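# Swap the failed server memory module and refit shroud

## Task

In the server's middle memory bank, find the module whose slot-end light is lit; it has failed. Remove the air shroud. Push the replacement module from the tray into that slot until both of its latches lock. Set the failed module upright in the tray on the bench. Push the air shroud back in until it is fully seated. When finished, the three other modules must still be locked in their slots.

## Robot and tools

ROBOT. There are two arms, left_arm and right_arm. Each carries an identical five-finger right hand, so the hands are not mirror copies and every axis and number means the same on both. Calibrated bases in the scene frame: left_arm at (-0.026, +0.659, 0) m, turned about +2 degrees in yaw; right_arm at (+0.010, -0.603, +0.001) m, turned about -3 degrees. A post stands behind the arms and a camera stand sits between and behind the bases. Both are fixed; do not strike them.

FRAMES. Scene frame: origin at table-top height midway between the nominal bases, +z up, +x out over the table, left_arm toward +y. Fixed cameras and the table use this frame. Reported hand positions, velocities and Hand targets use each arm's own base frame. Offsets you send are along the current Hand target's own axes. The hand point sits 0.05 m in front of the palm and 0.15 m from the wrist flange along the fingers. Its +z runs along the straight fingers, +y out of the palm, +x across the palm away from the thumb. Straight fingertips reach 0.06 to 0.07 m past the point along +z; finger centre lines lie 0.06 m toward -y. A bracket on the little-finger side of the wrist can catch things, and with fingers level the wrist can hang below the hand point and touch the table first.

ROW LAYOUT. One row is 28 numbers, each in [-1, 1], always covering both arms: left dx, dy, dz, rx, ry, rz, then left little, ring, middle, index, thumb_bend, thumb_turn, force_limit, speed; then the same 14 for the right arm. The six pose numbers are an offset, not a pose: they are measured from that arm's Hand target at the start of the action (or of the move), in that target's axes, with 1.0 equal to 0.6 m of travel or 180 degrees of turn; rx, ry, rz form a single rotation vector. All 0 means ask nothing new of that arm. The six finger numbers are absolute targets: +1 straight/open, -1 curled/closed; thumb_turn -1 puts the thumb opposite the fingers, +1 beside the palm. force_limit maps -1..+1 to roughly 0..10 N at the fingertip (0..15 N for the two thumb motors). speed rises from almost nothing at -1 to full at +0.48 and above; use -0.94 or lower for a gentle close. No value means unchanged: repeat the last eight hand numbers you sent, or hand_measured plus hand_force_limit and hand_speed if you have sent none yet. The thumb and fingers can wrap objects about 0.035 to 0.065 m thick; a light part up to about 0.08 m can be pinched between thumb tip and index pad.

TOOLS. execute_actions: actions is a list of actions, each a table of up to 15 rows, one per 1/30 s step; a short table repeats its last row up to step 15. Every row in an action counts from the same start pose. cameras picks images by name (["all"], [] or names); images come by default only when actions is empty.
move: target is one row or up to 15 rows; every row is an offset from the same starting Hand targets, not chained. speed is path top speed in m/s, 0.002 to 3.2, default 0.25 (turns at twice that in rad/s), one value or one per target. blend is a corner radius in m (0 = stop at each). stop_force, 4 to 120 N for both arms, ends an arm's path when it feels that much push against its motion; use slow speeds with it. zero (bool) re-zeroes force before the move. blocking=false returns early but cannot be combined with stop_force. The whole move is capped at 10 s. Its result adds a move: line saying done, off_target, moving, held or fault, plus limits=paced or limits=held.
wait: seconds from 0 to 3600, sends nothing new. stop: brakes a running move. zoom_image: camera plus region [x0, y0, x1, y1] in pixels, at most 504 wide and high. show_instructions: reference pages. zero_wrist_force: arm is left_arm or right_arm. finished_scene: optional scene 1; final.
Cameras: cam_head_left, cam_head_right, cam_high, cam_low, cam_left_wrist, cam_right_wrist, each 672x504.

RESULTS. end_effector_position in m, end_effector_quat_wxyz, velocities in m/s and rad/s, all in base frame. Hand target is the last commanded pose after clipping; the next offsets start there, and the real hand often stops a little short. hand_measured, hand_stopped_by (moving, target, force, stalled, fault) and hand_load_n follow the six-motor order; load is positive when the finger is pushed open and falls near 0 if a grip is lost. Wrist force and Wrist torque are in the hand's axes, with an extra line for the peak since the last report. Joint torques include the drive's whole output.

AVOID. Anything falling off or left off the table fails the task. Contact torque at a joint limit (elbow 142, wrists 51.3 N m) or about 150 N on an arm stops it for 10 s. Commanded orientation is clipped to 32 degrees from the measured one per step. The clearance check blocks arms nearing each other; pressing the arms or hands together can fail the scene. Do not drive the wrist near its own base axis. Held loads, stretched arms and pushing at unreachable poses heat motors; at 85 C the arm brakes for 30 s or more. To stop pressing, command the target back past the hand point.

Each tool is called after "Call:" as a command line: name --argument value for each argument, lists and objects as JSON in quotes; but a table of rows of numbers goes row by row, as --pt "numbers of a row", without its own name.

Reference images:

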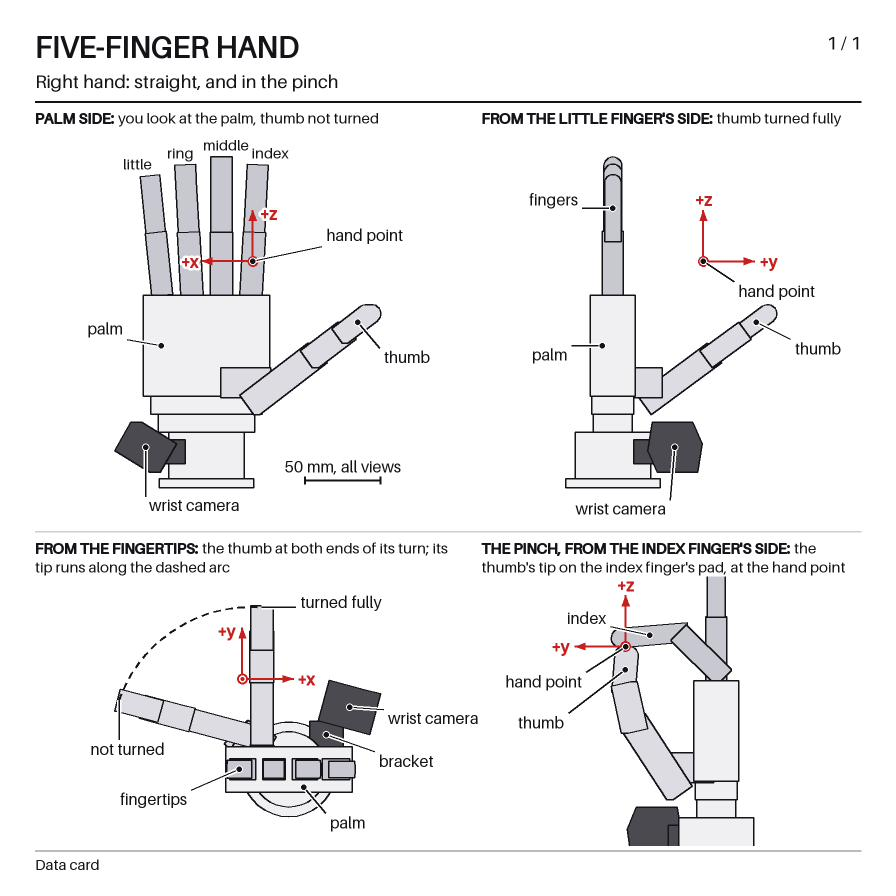

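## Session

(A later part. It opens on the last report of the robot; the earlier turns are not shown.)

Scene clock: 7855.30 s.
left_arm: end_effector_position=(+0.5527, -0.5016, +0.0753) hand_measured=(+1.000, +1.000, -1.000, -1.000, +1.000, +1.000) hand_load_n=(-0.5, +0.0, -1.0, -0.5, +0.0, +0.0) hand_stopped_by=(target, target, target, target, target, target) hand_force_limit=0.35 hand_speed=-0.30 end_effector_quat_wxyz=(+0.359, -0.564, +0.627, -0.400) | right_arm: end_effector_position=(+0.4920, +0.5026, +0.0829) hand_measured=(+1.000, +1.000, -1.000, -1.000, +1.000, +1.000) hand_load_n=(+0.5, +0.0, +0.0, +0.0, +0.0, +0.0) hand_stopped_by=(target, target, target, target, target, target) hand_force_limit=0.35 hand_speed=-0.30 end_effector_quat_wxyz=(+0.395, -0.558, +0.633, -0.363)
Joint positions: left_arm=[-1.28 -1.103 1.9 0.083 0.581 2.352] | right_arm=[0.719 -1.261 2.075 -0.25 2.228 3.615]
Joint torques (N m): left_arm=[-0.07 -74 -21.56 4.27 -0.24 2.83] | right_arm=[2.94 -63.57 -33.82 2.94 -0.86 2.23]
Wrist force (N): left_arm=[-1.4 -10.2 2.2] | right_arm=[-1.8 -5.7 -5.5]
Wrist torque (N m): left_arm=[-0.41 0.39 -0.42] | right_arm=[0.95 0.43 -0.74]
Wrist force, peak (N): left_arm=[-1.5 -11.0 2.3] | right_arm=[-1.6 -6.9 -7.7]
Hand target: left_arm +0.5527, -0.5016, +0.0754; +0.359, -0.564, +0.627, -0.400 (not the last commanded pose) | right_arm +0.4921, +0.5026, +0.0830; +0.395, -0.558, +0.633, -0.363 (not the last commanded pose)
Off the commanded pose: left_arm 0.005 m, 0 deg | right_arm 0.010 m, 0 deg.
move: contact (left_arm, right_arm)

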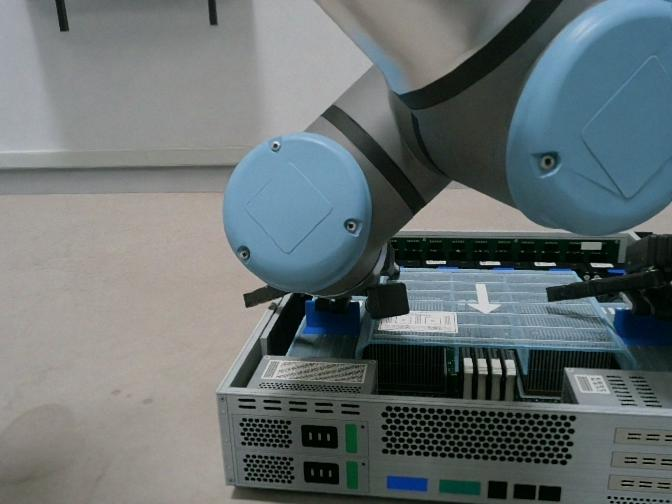

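Call:
move --target '[0,-0.0045,-0.0021,0,0,0,1,1,-1,-1,1,1,0.35,-0.3,-0.01,-0.0302,-0.01409,0,0,-0.0167,1,1,-1,-1,1,1,0.35,-0.3]' --speed 0.03

Call:
move --target '[0,0,0,0,0,0,1,1,-1,-1,1,1,0.35,-0.3,0,0,0,0,0,0,-1,-1,-1,-1,1,1,0.35,-0.3]' --speed 0.03

Call:
move --target '[0,0.012,0.0056,0,0,0,1,1,-1,-1,1,1,0.35,-0.3,0,0.0438,0.0204,0,0,0,-1,-1,-1,-1,1,1,0.35,-0.3]' --speed 0.006 --stop_force 7 --cameras '["cam_low","cam_right_wrist","cam_high"]'

Call:
zoom_image --camera "cam_low" --region '[540, 220, 672, 340]'

Scene clock: 7870.17 s.
left_arm: end_effector_position=(+0.5527, -0.5016, +0.0784) hand_measured=(+1.000, +1.000, -1.000, -1.000, +1.000, +1.000) hand_load_n=(+0.0, +0.0, +0.0, +0.0, +0.0, +0.0) hand_stopped_by=(target, target, target, target, target, target) hand_force_limit=0.35 hand_speed=-0.30 end_effector_quat_wxyz=(+0.359, -0.564, +0.627, -0.400) | right_arm: end_effector_position=(+0.4924, +0.5067, +0.1037) hand_measured=(+1.000, +1.000, -1.000, -1.000, +1.000, +1.000) hand_load_n=(+0.0, +0.0, +0.0, +0.0, +0.0, +0.0) hand_stopped_by=(target, target, target, target, target, target) hand_force_limit=0.35 hand_speed=-0.30 end_effector_quat_wxyz=(-0.385, +0.574, -0.618, +0.374)
Joint positions: left_arm=[-1.28 -1.107 1.898 0.088 0.581 2.352] | right_arm=[0.727 -1.28 2.048 -0.2 2.235 3.568]
Joint torques (N m): left_arm=[0.28 -73.26 -37.93 3.76 -0.59 3.71] | right_arm=[-1.78 -44.25 -22.42 -1.89 2.15 1.84]
Wrist force (N): left_arm=[-1.2 -0.8 3.3] | right_arm=[-1.7 0.7 -0.1]
Wrist torque (N m): left_arm=[-0.26 0.39 -0.25] | right_arm=[0.27 -0.04 -0.16]
Wrist force, peak (N): left_arm=[-1.3 -10.0 2.6] | right_arm=[-1.0 -5.8 -6.3]
Hand target: left_arm +0.5527, -0.5016, +0.0783; +0.359, -0.564, +0.627, -0.400 | right_arm +0.4924, +0.5066, +0.1034; -0.385, +0.574, -0.618, +0.374
Off the commanded pose: left_arm 0.000 m, 0 deg | right_arm 0.000 m, 0 deg.
move: done

Scene clock: 7871.13 s.
left_arm: end_effector_position=(+0.5527, -0.5016, +0.0784) hand_measured=(+1.000, +1.000, -1.000, -1.000, +1.000, +1.000) hand_load_n=(+0.0, +0.0, +0.0, +0.0, +0.0, -0.5) hand_stopped_by=(target, target, target, target, target, target) hand_force_limit=0.35 hand_speed=-0.30 end_effector_quat_wxyz=(+0.359, -0.564, +0.627, -0.400) | right_arm: end_effector_position=(+0.4924, +0.5066, +0.1035) hand_measured=(+0.492, -0.310, -1.000, -1.000, +1.000, +1.000) hand_load_n=(+6.0, +14.0, +0.0, +0.5, +0.0, -0.5) hand_stopped_by=(force, force, target, target, target, target) hand_force_limit=0.35 hand_speed=-0.30 end_effector_quat_wxyz=(-0.385, +0.574, -0.618, +0.374)
Joint positions: left_arm=[-1.28 -1.107 1.898 0.088 0.581 2.352] | right_arm=[0.727 -1.28 2.048 -0.2 2.235 3.569]
Joint torques (N m): left_arm=[0.17 -62.91 -32.96 1.41 -0.64 2.98] | right_arm=[-7.98 -32.92 -18.97 2.38 -0.98 4.12]
Wrist force (N): left_arm=[-1.2 -1.1 3.4] | right_arm=[-0.9 -8.6 8.3]
Wrist torque (N m): left_arm=[-0.30 0.38 -0.25] | right_arm=[0.81 -0.31 -0.78]
Wrist force, peak (N): left_arm=[-1.2 -1.1 3.7] | right_arm=[-1.0 -8.4 9.2]
Hand target: left_arm +0.5527, -0.5016, +0.0783; +0.359, -0.564, +0.627, -0.400 | right_arm +0.4924, +0.5066, +0.1034; -0.385, +0.574, -0.618, +0.374
Off the commanded pose: left_arm 0.000 m, 0 deg | right_arm 0.000 m, 0 deg.
move: done

Scene clock: 7873.60 s.
left_arm: end_effector_position=(+0.5527, -0.5016, +0.0752) hand_measured=(+1.000, +1.000, -1.000, -1.000, +1.000, +1.000) hand_load_n=(+0.0, +0.0, -1.0, -0.5, +0.0, +0.0) hand_stopped_by=(target, target, target, target, target, target) hand_force_limit=0.35 hand_speed=-0.30 end_effector_quat_wxyz=(+0.359, -0.564, +0.627, -0.400) | right_arm: end_effector_position=(+0.4924, +0.5067, +0.1031) hand_measured=(+0.492, -0.310, -1.000, -1.000, +1.000, +1.000) hand_load_n=(+7.0, +13.5, +0.0, +0.0, +0.0, +0.0) hand_stopped_by=(force, force, target, target, target, target) hand_force_limit=0.35 hand_speed=-0.30 end_effector_quat_wxyz=(-0.385, +0.574, -0.618, +0.374)
Joint positions: left_arm=[-1.28 -1.103 1.9 0.083 0.581 2.352] | right_arm=[0.727 -1.279 2.048 -0.201 2.235 3.569]
Joint torques (N m): left_arm=[-0.47 -66.09 -18.83 3.43 -0.57 2.36] | right_arm=[-8.5 -62.01 -26.16 4.45 -0.76 2.88]
Wrist force (N): left_arm=[-3.2 -10.8 2.9] | right_arm=[-1.4 -12.4 5.6]
Wrist torque (N m): left_arm=[-0.45 0.42 -0.47] | right_arm=[0.99 -0.16 -1.03]
Wrist force, peak (N): left_arm=[-3.3 -10.7 3.3] | right_arm=[-1.1 -17.6 3.3]
Hand target: left_arm +0.5527, -0.5016, +0.0752; +0.359, -0.564, +0.627, -0.400 (not the last commanded pose) | right_arm +0.4924, +0.5067, +0.1031; -0.385, +0.574, -0.618, +0.374 (not the last commanded pose)
Off the commanded pose: left_arm 0.005 m, 0 deg | right_arm 0.029 m, 0 deg.
move: contact (left_arm, right_arm)
cam_right_wrist: T_world_to_cam=[[-0.39967, -0.22317, -0.88908, 0.40481], [-0.51144, 0.8592, 0.01424, -0.17767], [0.76072, 0.4604, -0.45754, -0.44587]] pos_world=[0.4101, 0.44827, 0.15844]
Images, in order (width x height): cam_high 672x504, cam_low 672x504, cam_right_wrist 672x504.

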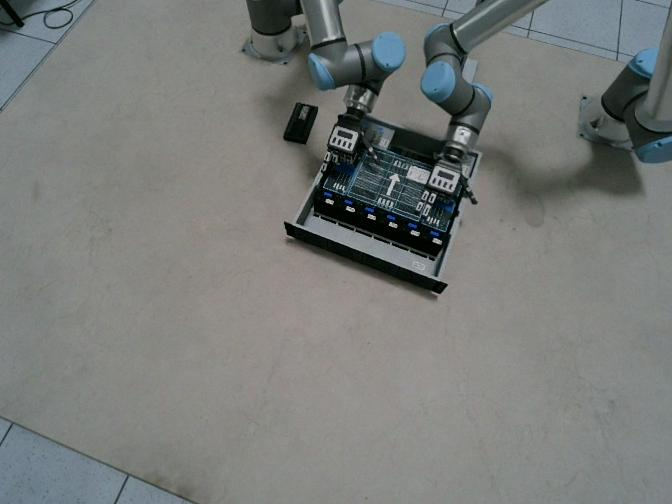

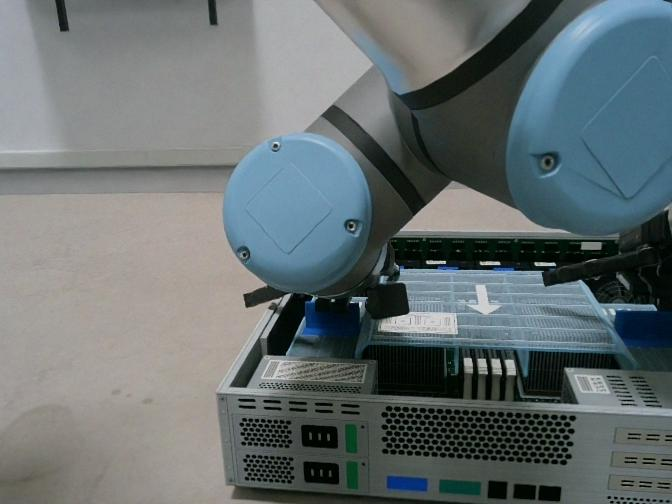

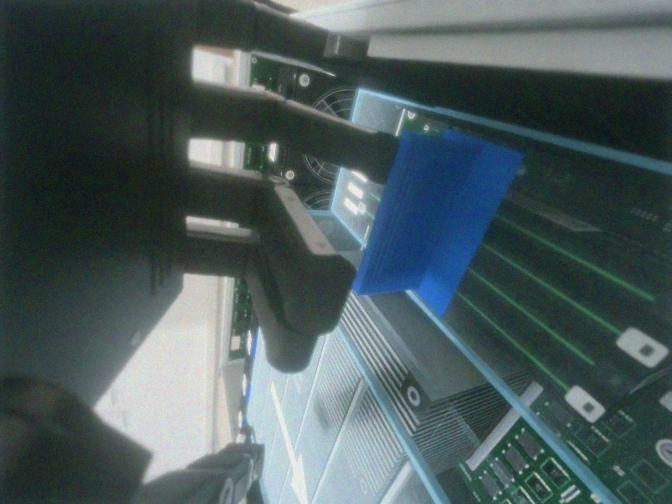

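Scaled by 3.818 from the camera's image (finer frame: 960x720).

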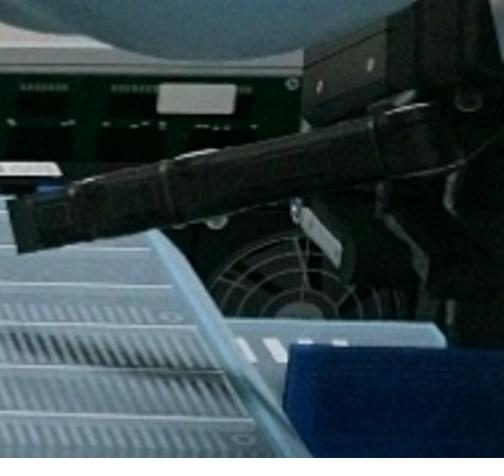

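Call:
move --target '[0,-0.0045,-0.0021,0,0,0,1,1,-1,-1,1,1,0.35,-0.3,0,-0.0906,-0.0423,0,0,0,-1,-1,-1,-1,1,1,0.35,-0.3]' --speed 0.04

Call:
move --target '[0,0,0,0,0,0,1,1,-1,-1,1,1,0.35,-0.3,0,0,0,0,0,0,-0.99,-0.99,-1,-1,1,1,0.35,-0.3]' --speed 0.03 --cameras '["cam_low","cam_right_wrist","cam_high"]'

Call:
zoom_image --camera "cam_low" --region '[500, 180, 672, 352]'

Scene clock: 7880.83 s.
left_arm: end_effector_position=(+0.5527, -0.5016, +0.0782) hand_measured=(+1.000, +1.000, -1.000, -1.000, +1.000, +1.000) hand_load_n=(+0.0, +0.0, +0.0, -0.5, +0.0, +0.0) hand_stopped_by=(target, target, target, target, target, target) hand_force_limit=0.35 hand_speed=-0.30 end_effector_quat_wxyz=(+0.359, -0.564, +0.627, -0.400) | right_arm: end_effector_position=(+0.4924, +0.5039, +0.1633) hand_measured=(+0.492, -0.312, -1.000, -1.000, +1.000, +1.000) hand_load_n=(+0.0, +0.0, +0.0, +0.0, +0.0, -0.5) hand_stopped_by=(force, force, target, target, target, target) hand_force_limit=0.35 hand_speed=-0.30 end_effector_quat_wxyz=(-0.386, +0.574, -0.618, +0.374)
Joint positions: left_arm=[-1.28 -1.107 1.898 0.088 0.581 2.352] | right_arm=[0.723 -1.355 2.011 -0.09 2.232 3.566]
Joint torques (N m): left_arm=[-0.11 -74.9 -38.74 4.47 -0.74 3.08] | right_arm=[-12.52 -34.63 -27.02 -2.01 -1.96 -2.9]
Wrist force (N): left_arm=[-1.2 -0.9 3.5] | right_arm=[-2.9 0.6 -0.3]
Wrist torque (N m): left_arm=[-0.28 0.37 -0.25] | right_arm=[0.26 0.17 -0.24]
Wrist force, peak (N): left_arm=[-3.2 -10.9 3.2] | right_arm=[-1.7 -12.8 5.6]
Hand target: left_arm +0.5527, -0.5016, +0.0782; +0.359, -0.564, +0.627, -0.400 | right_arm +0.4924, +0.5038, +0.1630; -0.385, +0.574, -0.618, +0.374
Off the commanded pose: left_arm 0.000 m, 0 deg | right_arm 0.000 m, 0 deg.
move: done

Scene clock: 7881.90 s.
left_arm: end_effector_position=(+0.5527, -0.5016, +0.0782) hand_measured=(+1.000, +1.000, -1.000, -1.000, +1.000, +1.000) hand_load_n=(+0.0, +0.0, +0.0, +0.0, +0.0, +0.0) hand_stopped_by=(target, target, target, target, target, target) hand_force_limit=0.35 hand_speed=-0.30 end_effector_quat_wxyz=(+0.359, -0.564, +0.627, -0.400) | right_arm: end_effector_position=(+0.4924, +0.5038, +0.1630) hand_measured=(-0.990, -0.990, -1.000, -1.000, +1.000, +1.000) hand_load_n=(+0.0, +0.0, +0.0, +0.0, +0.0, +0.0) hand_stopped_by=(target, target, target, target, target, target) hand_force_limit=0.35 hand_speed=-0.30 end_effector_quat_wxyz=(-0.385, +0.574, -0.618, +0.374)
Joint positions: left_arm=[-1.28 -1.107 1.898 0.087 0.581 2.352] | right_arm=[0.723 -1.355 2.011 -0.09 2.232 3.566]
Joint torques (N m): left_arm=[-1.88 -64.68 -35.49 1.81 -0.72 2.69] | right_arm=[-3.54 -33.99 -26.15 -1.76 0.55 0.6]
Wrist force (N): left_arm=[-1.4 -1.1 3.2] | right_arm=[-2.9 0.8 0.2]
Wrist torque (N m): left_arm=[-0.30 0.42 -0.27] | right_arm=[0.26 0.16 -0.24]
Wrist force, peak (N): left_arm=[-1.3 -0.9 3.6] | right_arm=[-2.9 0.8 0.2]
Hand target: left_arm +0.5527, -0.5016, +0.0782; +0.359, -0.564, +0.627, -0.400 | right_arm +0.4924, +0.5038, +0.1630; -0.385, +0.574, -0.618, +0.374
Off the commanded pose: left_arm 0.000 m, 0 deg | right_arm 0.000 m, 0 deg.
move: done
cam_right_wrist: T_world_to_cam=[[-0.39967, -0.22317, -0.88908, 0.45751], [-0.51144, 0.8592, 0.01424, -0.17603], [0.76072, 0.4604, -0.45754, -0.41708]] pos_world=[0.4101, 0.44537, 0.21844]
Images, in order (width x height): cam_high 672x504, cam_low 672x504, cam_right_wrist 672x504.

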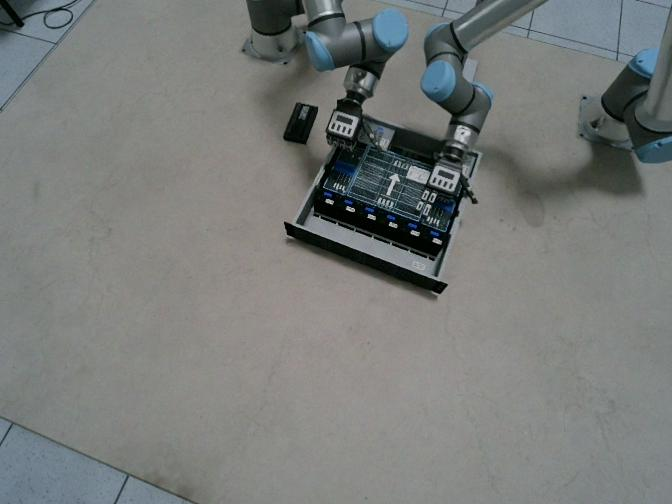

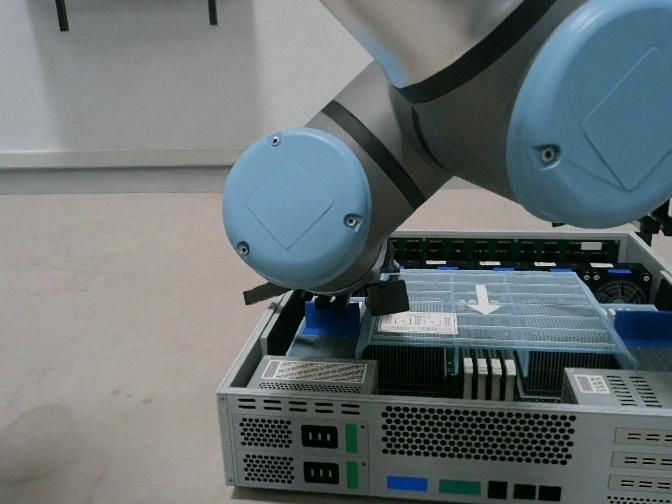

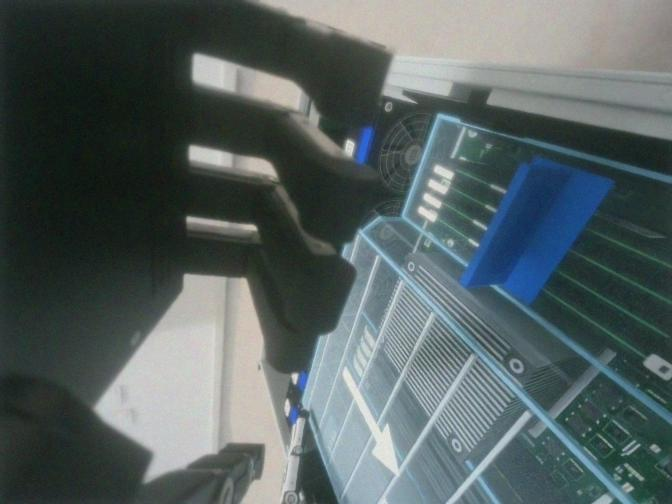

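Scaled by 2.930 from the camera's image (finer frame: 960x720).

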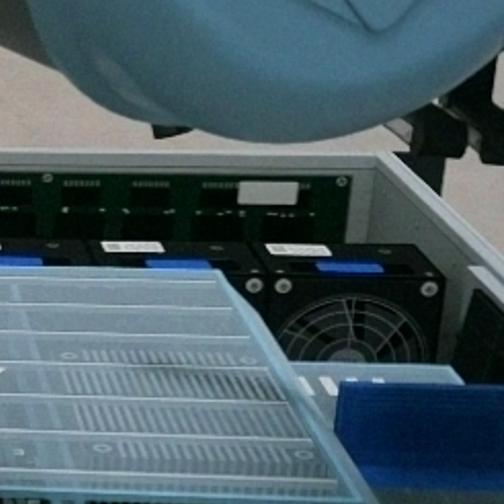

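Call:
move --target '[0,0,0,0,0,0,1,1,-1,-1,1,1,0.35,-0.3,0,0.1103,0.0514,0,0,0,-0.99,-0.99,-1,-1,1,1,0.35,-0.3]' --speed 0.03 --stop_force 5 --cameras '["cam_low","cam_right_wrist","cam_high"]'

Call:
zoom_image --camera "cam_low" --region '[540, 220, 672, 340]'

Call:
zoom_image --camera "cam_high" --region '[290, 100, 390, 200]'

Scene clock: 7896.07 s.
left_arm: end_effector_position=(+0.5527, -0.5016, +0.0782) hand_measured=(+1.000, +1.000, -1.000, -1.000, +1.000, +1.000) hand_load_n=(+0.0, +0.0, +0.0, +0.0, +0.0, +0.0) hand_stopped_by=(target, target, target, target, target, target) hand_force_limit=0.35 hand_speed=-0.30 end_effector_quat_wxyz=(+0.359, -0.564, +0.627, -0.400) | right_arm: end_effector_position=(+0.4924, +0.5073, +0.0901) hand_measured=(-0.990, -0.990, -1.000, -1.000, +1.000, +1.000) hand_load_n=(+0.0, +0.0, +0.0, -0.5, +0.0, +0.0) hand_stopped_by=(target, target, target, target, target, target) hand_force_limit=0.35 hand_speed=-0.30 end_effector_quat_wxyz=(-0.385, +0.574, -0.618, +0.374)
Joint positions: left_arm=[-1.28 -1.107 1.898 0.087 0.581 2.352] | right_arm=[0.728 -1.262 2.055 -0.224 2.236 3.569]
Joint torques (N m): left_arm=[-7.4 -63.57 -22.91 2.12 -1.04 0.96] | right_arm=[3.24 -72.01 -36.81 2.37 1.5 1.17]
Wrist force (N): left_arm=[-1.4 -1.2 3.4] | right_arm=[-1.9 0.7 -0.3]
Wrist torque (N m): left_arm=[-0.32 0.41 -0.27] | right_arm=[0.28 0.01 -0.31]
Wrist force, peak (N): left_arm=[-1.3 -1.1 3.7] | right_arm=[-3.3 0.5 0.0]
Hand target: left_arm +0.5527, -0.5016, +0.0782; +0.359, -0.564, +0.627, -0.400 | right_arm +0.4924, +0.5073, +0.0901; -0.385, +0.574, -0.618, +0.374
Off the commanded pose: left_arm 0.000 m, 0 deg | right_arm 0.000 m, 0 deg.
move: done
cam_right_wrist: T_world_to_cam=[[-0.39967, -0.22317, -0.88908, 0.39338], [-0.51144, 0.8592, 0.01424, -0.178], [0.76072, 0.4604, -0.45754, -0.45209]] pos_world=[0.4101, 0.44887, 0.14544]
Images, in order (width x height): cam_high 672x504, cam_low 672x504, cam_right_wrist 672x504.

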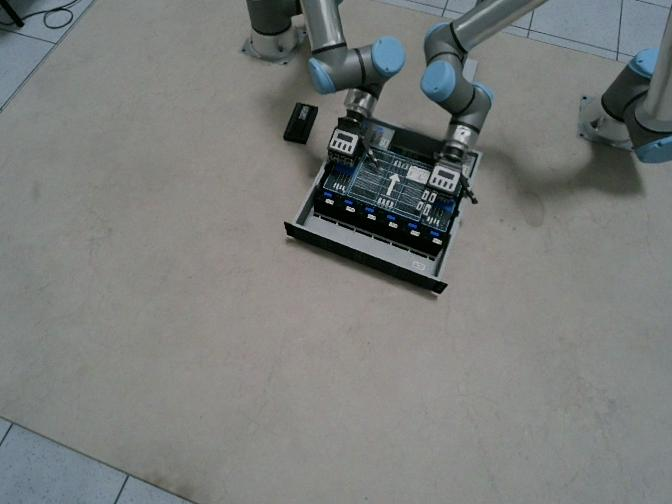

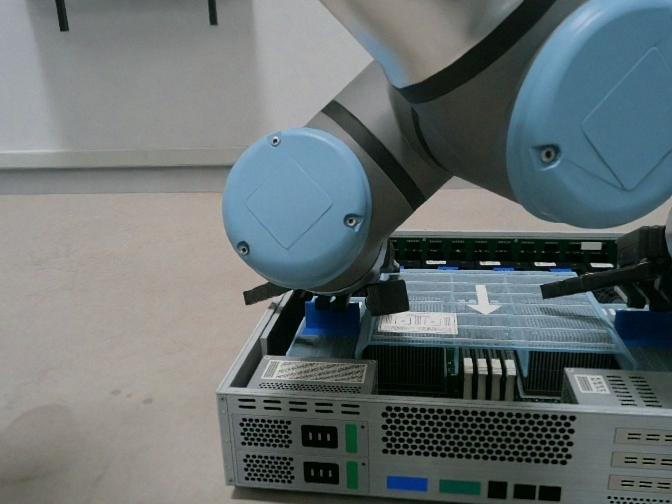

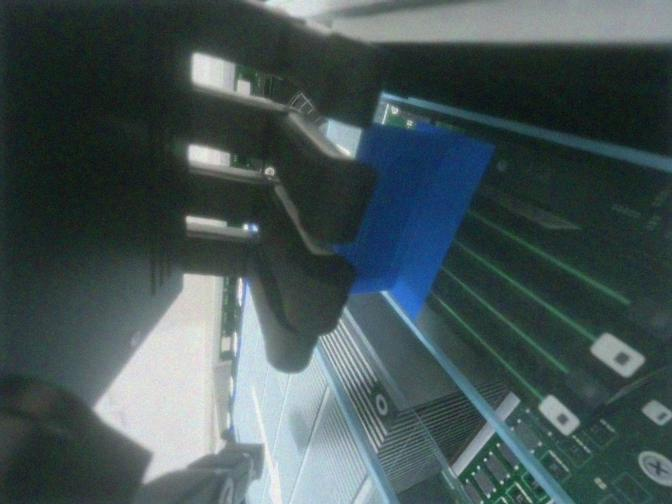

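Scaled by 3.818 from the camera's image (finer frame: 960x720).

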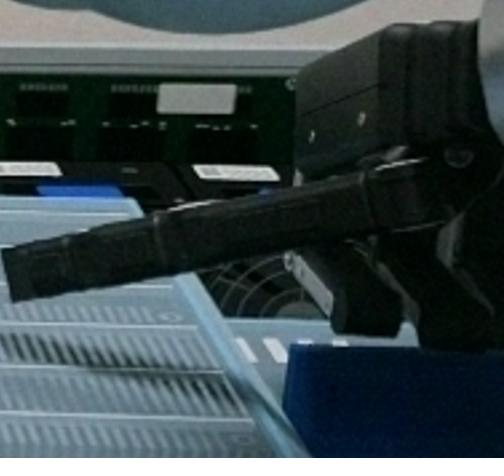

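Scaled by 5.040 from the camera's image (finer frame: 960x720).

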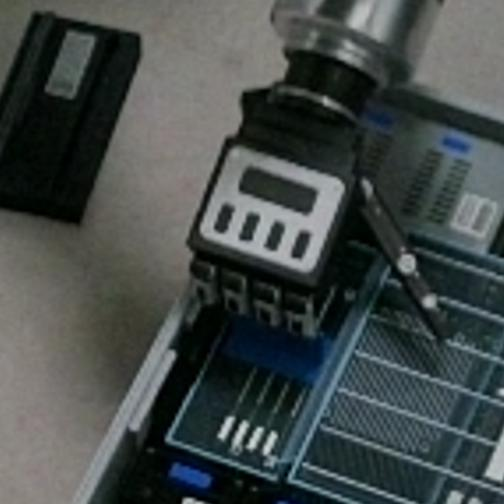

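Call:
move --target '[0,0.0121,0.0056,0,0,0,1,1,-1,-1,1,1,0.35,-0.3,0,0.0256,0.012,0,0,0,-0.99,-0.99,-1,-1,1,1,0.35,-0.3]' --speed 0.006 --stop_force 7 --cameras '["cam_low"]'

Call:
zoom_image --camera "cam_low" --region '[540, 220, 672, 340]'

Scene clock: 7906.57 s.
left_arm: end_effector_position=(+0.5527, -0.5016, +0.0752) hand_measured=(+1.000, +1.000, -1.000, -1.000, +1.000, +1.000) hand_load_n=(+0.0, +0.0, -1.0, +0.0, +0.0, -0.5) hand_stopped_by=(target, target, target, target, target, target) hand_force_limit=0.35 hand_speed=-0.30 end_effector_quat_wxyz=(+0.359, -0.564, +0.627, -0.400) | right_arm: end_effector_position=(+0.4924, +0.5078, +0.0807) hand_measured=(-0.990, -0.990, -1.000, -1.000, +1.000, +1.000) hand_load_n=(-1.0, +0.0, +0.0, +0.0, +0.0, -0.5) hand_stopped_by=(target, target, target, target, target, target) hand_force_limit=0.35 hand_speed=-0.30 end_effector_quat_wxyz=(-0.386, +0.574, -0.618, +0.374)
Joint positions: left_arm=[-1.28 -1.103 1.9 0.083 0.581 2.352] | right_arm=[0.729 -1.249 2.059 -0.242 2.236 3.57]
Joint torques (N m): left_arm=[-15.47 -71.35 -29.2 4.56 1.22 -0.97] | right_arm=[6.16 -65.9 -29.32 4.02 2.2 2.94]
Wrist force (N): left_arm=[-2.3 -9.9 2.7] | right_arm=[-9.6 -5.5 -3.1]
Wrist torque (N m): left_arm=[-0.39 0.40 -0.43] | right_arm=[0.32 0.29 -0.91]
Wrist force, peak (N): left_arm=[-2.6 -12.3 2.7] | right_arm=[-8.7 -10.9 -5.2]
Hand target: left_arm +0.5527, -0.5016, +0.0752; +0.359, -0.564, +0.627, -0.400 (not the last commanded pose) | right_arm +0.4924, +0.5078, +0.0807; -0.386, +0.574, -0.618, +0.374 (not the last commanded pose)
Off the commanded pose: left_arm 0.005 m, 0 deg | right_arm 0.008 m, 0 deg.
move: contact (left_arm, right_arm)

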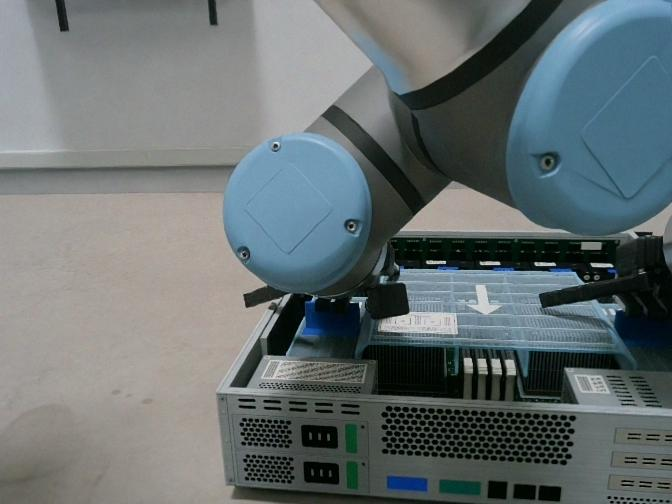

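Scaled by 3.818 from the camera's image (finer frame: 960x720).

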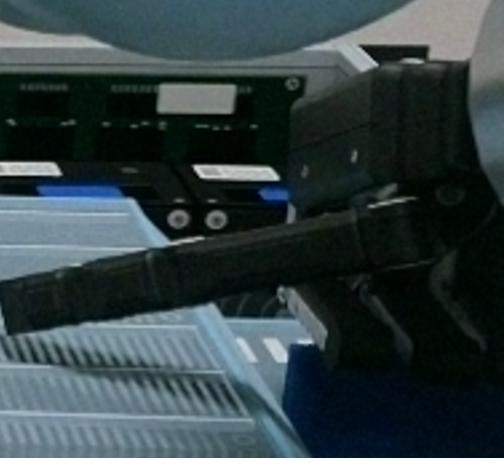

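Call:
move --pt "0 -0.0045 -0.0021 0 0 0 1 1 -1 -1 1 1 0.35 -0.3 0 -0.0121 -0.0056 0 0 0 -0.99 -0.99 -1 -1 1 1 0.35 -0.3" --pt "0 -0.0045 -0.0021 0 0 0 1 1 -1 -1 1 1 0.35 -0.3 -0.015 -0.0121 -0.0056 0 0 0 -0.99 -0.99 -1 -1 1 1 0.35 -0.3" --speed 0.02

Call:
move --target '[0,0.0121,0.0056,0,0,0,1,1,-1,-1,1,1,0.35,-0.3,0,0.0272,0.0127,0,0,0,-0.99,-0.99,-1,-1,1,1,0.35,-0.3]' --speed 0.005 --stop_force 7

Scene clock: 7918.40 s.
left_arm: end_effector_position=(+0.5527, -0.5016, +0.0782) hand_measured=(+1.000, +1.000, -1.000, -1.000, +1.000, +1.000) hand_load_n=(+0.0, +0.0, +0.0, +0.0, +0.0, +0.0) hand_stopped_by=(target, target, target, target, target, target) hand_force_limit=0.35 hand_speed=-0.30 end_effector_quat_wxyz=(+0.359, -0.564, +0.627, -0.400) | right_arm: end_effector_position=(+0.4929, +0.5165, +0.0891) hand_measured=(-0.990, -0.990, -1.000, -1.000, +1.000, +1.000) hand_load_n=(+0.0, +0.0, +0.0, +0.0, +0.0, +0.0) hand_stopped_by=(target, target, target, target, target, target) hand_force_limit=0.35 hand_speed=-0.30 end_effector_quat_wxyz=(-0.386, +0.574, -0.618, +0.374)
Joint positions: left_arm=[-1.28 -1.107 1.898 0.087 0.581 2.352] | right_arm=[0.741 -1.248 2.038 -0.216 2.246 3.578]
Joint torques (N m): left_arm=[-12.77 -60.43 -32.23 0.41 -0.33 1.23] | right_arm=[-9.32 -67.71 -23.44 -0.22 0.32 0.55]
Wrist force (N): left_arm=[-0.9 -0.8 3.3] | right_arm=[-2.6 0.5 -0.4]
Wrist torque (N m): left_arm=[-0.26 0.33 -0.23] | right_arm=[0.26 0.12 -0.36]
Wrist force, peak (N): left_arm=[-2.7 -10.2 2.9] | right_arm=[-10.1 -5.5 -3.0]
Hand target: left_arm +0.5527, -0.5016, +0.0782; +0.359, -0.564, +0.627, -0.400 | right_arm +0.4928, +0.5164, +0.0891; -0.386, +0.574, -0.618, +0.374
Off the commanded pose: left_arm 0.000 m, 0 deg | right_arm 0.000 m, 0 deg.
move: done

Scene clock: 7921.73 s.
left_arm: end_effector_position=(+0.5527, -0.5016, +0.0752) hand_measured=(+1.000, +1.000, -1.000, -1.000, +1.000, +1.000) hand_load_n=(+0.0, +0.0, -1.0, -0.5, +0.0, -0.5) hand_stopped_by=(target, target, target, target, target, target) hand_force_limit=0.35 hand_speed=-0.30 end_effector_quat_wxyz=(+0.359, -0.564, +0.627, -0.400) | right_arm: end_effector_position=(+0.4929, +0.5169, +0.0781) hand_measured=(-0.990, -0.990, -1.000, -1.000, +1.000, +1.000) hand_load_n=(-2.0, +0.0, +0.0, +0.0, +0.0, -0.5) hand_stopped_by=(target, target, target, target, target, target) hand_force_limit=0.35 hand_speed=-0.30 end_effector_quat_wxyz=(-0.386, +0.574, -0.618, +0.374)
Joint positions: left_arm=[-1.28 -1.103 1.9 0.082 0.581 2.352] | right_arm=[0.741 -1.233 2.043 -0.236 2.247 3.578]
Joint torques (N m): left_arm=[-19.09 -72.95 -27.92 4.41 1.41 -0.79] | right_arm=[13.43 -67.75 -32.77 3.06 -0.77 3.75]
Wrist force (N): left_arm=[-2.5 -10.5 2.1] | right_arm=[-0.9 -6.3 -1.0]
Wrist torque (N m): left_arm=[-0.41 0.42 -0.45] | right_arm=[0.19 0.05 -0.70]
Wrist force, peak (N): left_arm=[-2.2 -11.9 2.0] | right_arm=[-1.0 -9.6 -1.6]
Hand target: left_arm +0.5527, -0.5016, +0.0752; +0.359, -0.564, +0.627, -0.400 (not the last commanded pose) | right_arm +0.4929, +0.5169, +0.0782; -0.386, +0.574, -0.618, +0.374 (not the last commanded pose)
Off the commanded pose: left_arm 0.005 m, 0 deg | right_arm 0.007 m, 0 deg.
move: contact (left_arm, right_arm)

Call:
move --target '[0,0.0076,0.0035,0,0,0,1,1,-1,-1,1,1,0.35,-0.3,0,0.0076,0.0035,0,0,0,-0.99,-0.99,-1,-1,1,1,0.35,-0.3]' --speed 0.003 --stop_force 25 --zero false --cameras '["cam_low"]'

Call:
zoom_image --camera "cam_low" --region '[500, 200, 672, 372]'

Scene clock: 7931.37 s.
left_arm: end_effector_position=(+0.5528, -0.5017, +0.0747) hand_measured=(+1.000, +1.000, -1.000, -1.000, +1.000, +1.000) hand_load_n=(+0.0, +0.0, -4.5, -3.0, +0.0, -0.5) hand_stopped_by=(target, target, target, target, target, target) hand_force_limit=0.35 hand_speed=-0.30 end_effector_quat_wxyz=(+0.359, -0.564, +0.627, -0.400) | right_arm: end_effector_position=(+0.4930, +0.5171, +0.0775) hand_measured=(-0.990, -0.990, -1.000, -1.000, +1.000, +1.000) hand_load_n=(-5.5, -2.0, +0.0, +0.0, +0.0, +0.0) hand_stopped_by=(target, target, target, target, target, target) hand_force_limit=0.35 hand_speed=-0.30 end_effector_quat_wxyz=(-0.386, +0.574, -0.618, +0.374)
Joint positions: left_arm=[-1.28 -1.103 1.9 0.081 0.581 2.352] | right_arm=[0.741 -1.232 2.043 -0.238 2.247 3.578]
Joint torques (N m): left_arm=[-20.08 -58.46 -26.93 3.73 5.67 -1.93] | right_arm=[13.33 -55.88 -24.78 4.09 -4.55 2.99]
Wrist force (N): left_arm=[-7.2 -27.9 -2.7] | right_arm=[3.6 -25.0 -5.7]
Wrist torque (N m): left_arm=[-0.64 0.53 -0.77] | right_arm=[0.06 0.38 -1.65]
Wrist force, peak (N): left_arm=[-7.6 -30.8 -3.4] | right_arm=[4.7 -28.0 -6.5]
Hand target: left_arm +0.5528, -0.5017, +0.0747; +0.359, -0.564, +0.627, -0.400 (not the last commanded pose) | right_arm +0.4930, +0.5171, +0.0775; -0.386, +0.574, -0.618, +0.374 (not the last commanded pose)
Off the commanded pose: left_arm 0.005 m, 0 deg | right_arm 0.004 m, 0 deg.
move: contact (left_arm, right_arm)

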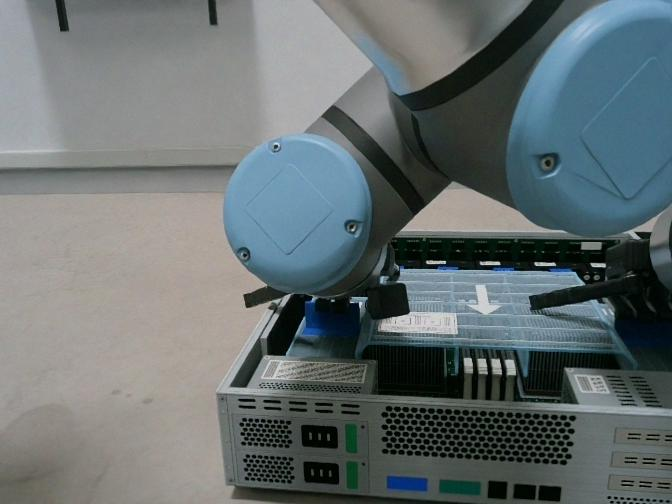

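Scaled by 2.930 from the camera's image (finer frame: 960x720).

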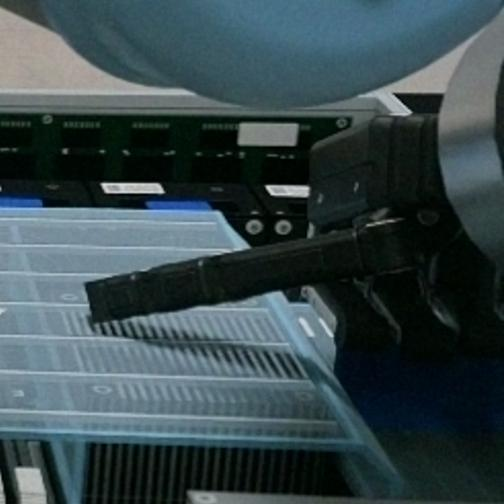

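Call:
move --target '[0,-0.18126,-0.08452,0,0,0,1,1,-1,-1,1,1,0.35,-0.3,0,-0.18126,-0.08452,0,0,0,-0.99,-0.99,-1,-1,1,1,0.35,-0.3]' --speed 0.06 --cameras '["all"]'

Call:
zoom_image --camera "cam_low" --region '[400, 180, 672, 420]'

Call:
zoom_image --camera "cam_low" --region '[210, 180, 450, 420]'

Call:
zoom_image --camera "cam_high" --region '[260, 80, 500, 300]'

Scene clock: 7942.57 s.
left_arm: end_effector_position=(+0.5528, -0.5018, +0.1949) hand_measured=(+1.000, +1.000, -1.000, -1.000, +1.000, +1.000) hand_load_n=(-0.5, -0.5, +0.5, +0.0, +0.0, -0.5) hand_stopped_by=(target, target, target, target, target, target) hand_force_limit=0.35 hand_speed=-0.30 end_effector_quat_wxyz=(+0.359, -0.564, +0.627, -0.400) | right_arm: end_effector_position=(+0.4929, +0.5113, +0.1975) hand_measured=(-0.990, -0.990, -1.000, -1.000, +1.000, +1.000) hand_load_n=(+0.0, +0.0, +0.0, +0.0, +0.0, +0.0) hand_stopped_by=(target, target, target, target, target, target) hand_force_limit=0.35 hand_speed=-0.30 end_effector_quat_wxyz=(-0.386, +0.574, -0.618, +0.374)
Joint positions: left_arm=[-1.28 -1.234 1.829 0.284 0.581 2.352] | right_arm=[0.733 -1.38 1.969 -0.02 2.24 3.573]
Joint torques (N m): left_arm=[-8.31 -51.05 -25.84 -0.93 -3.11 -0.65] | right_arm=[-11.73 -36.16 -28.7 -1.69 -1.31 -2.27]
Wrist force (N): left_arm=[-1.8 -1.3 3.4] | right_arm=[-2.2 0.2 0.1]
Wrist torque (N m): left_arm=[-0.36 0.47 -0.29] | right_arm=[0.17 0.07 -0.20]
Wrist force, peak (N): left_arm=[-7.2 -28.0 -2.5] | right_arm=[4.3 -25.3 -6.6]
Hand target: left_arm +0.5528, -0.5017, +0.1947; +0.359, -0.564, +0.627, -0.400 | right_arm +0.4929, +0.5113, +0.1973; -0.386, +0.574, -0.618, +0.374
Off the commanded pose: left_arm 0.000 m, 0 deg | right_arm 0.000 m, 0 deg.
move: done
cam_left_wrist: T_world_to_cam=[[-0.4439, -0.14856, -0.88368, 0.34156], [-0.45715, 0.88572, 0.08074, 0.68461], [0.77069, 0.43981, -0.46108, 0.00342]] pos_world=[0.46195, -0.55713, 0.24813]
cam_right_wrist: T_world_to_cam=[[-0.39911, -0.22274, -0.88944, 0.48963], [-0.51143, 0.85921, 0.01432, -0.18274], [0.76102, 0.4606, -0.45684, -0.40556]] pos_world=[0.4106, 0.45287, 0.25284]

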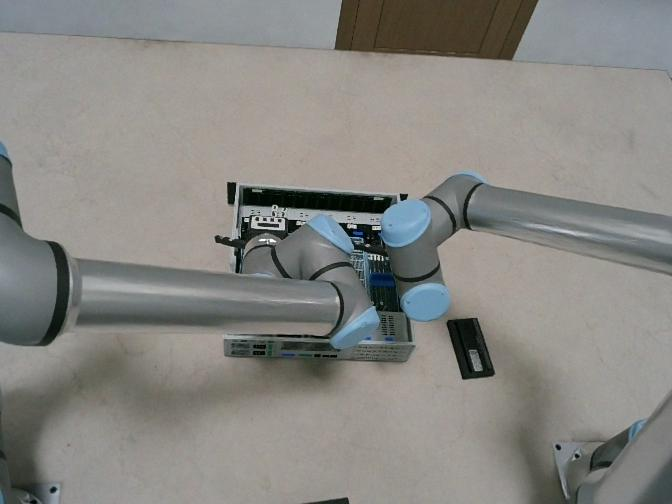

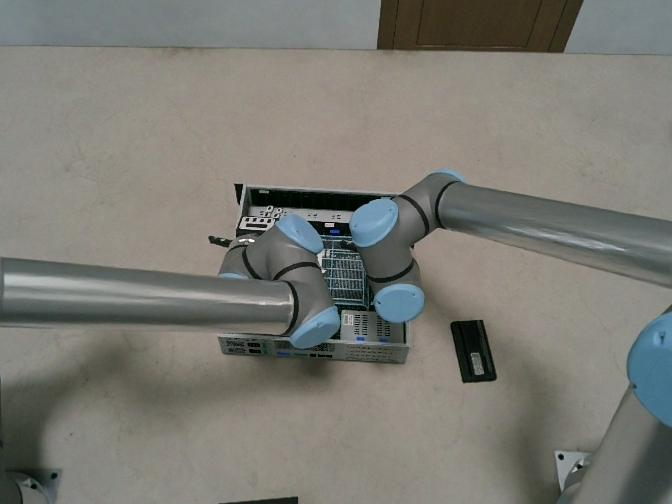

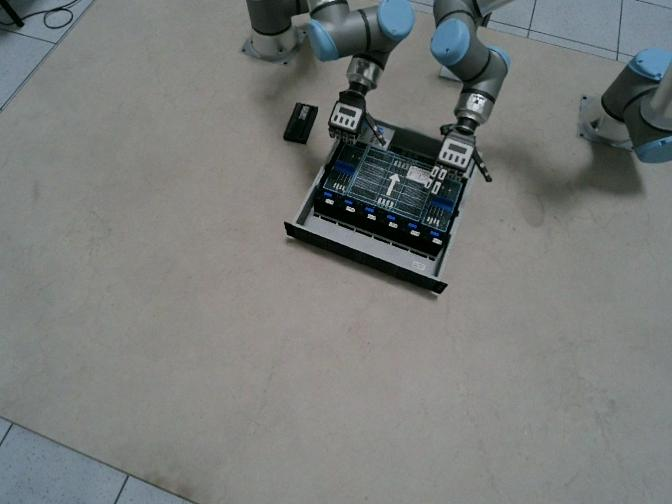

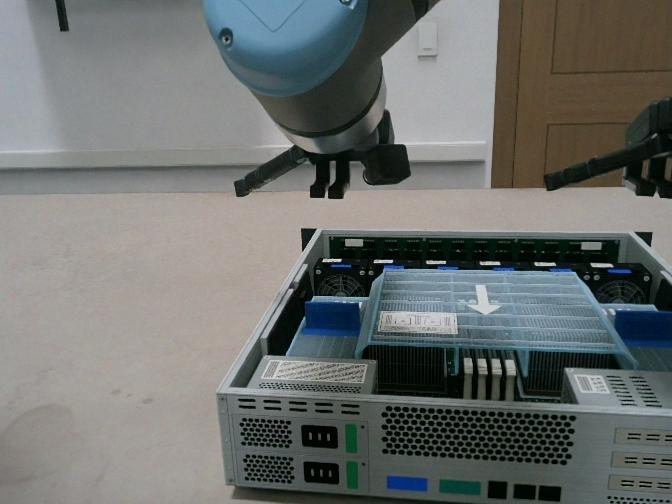

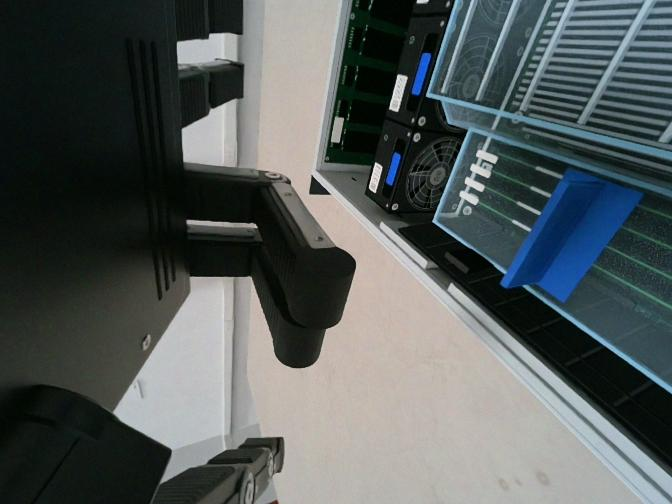

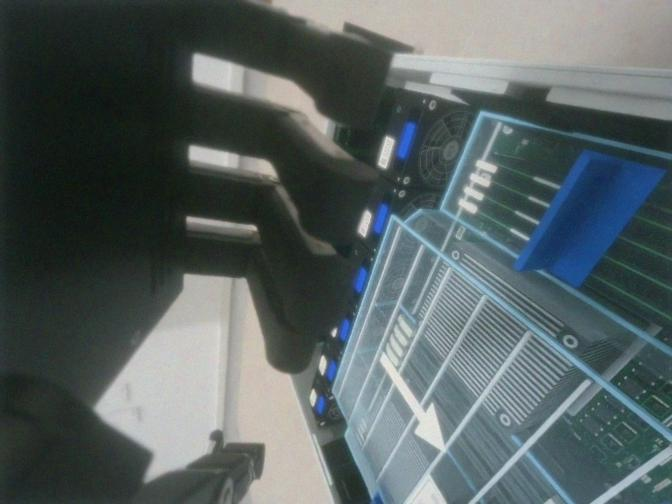

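Scaled by 1.853 from the camera's image (finer frame: 960x720).

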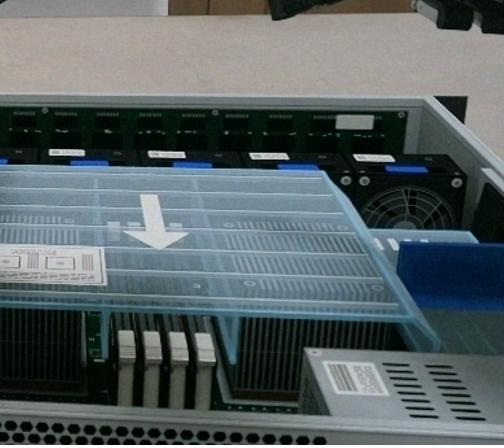

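Scaled by 2.100 from the camera's image (finer frame: 960x720).

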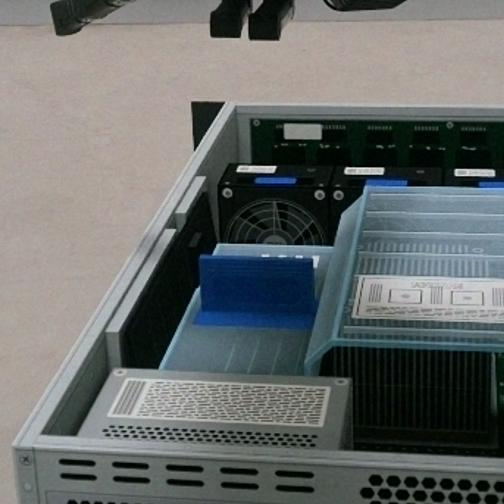

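Scaled by 2.100 from the camera's image (finer frame: 960x720).

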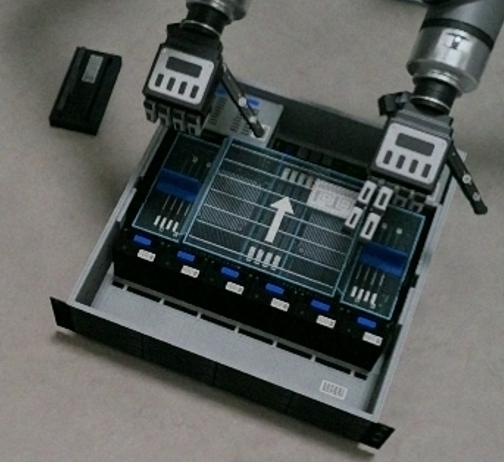

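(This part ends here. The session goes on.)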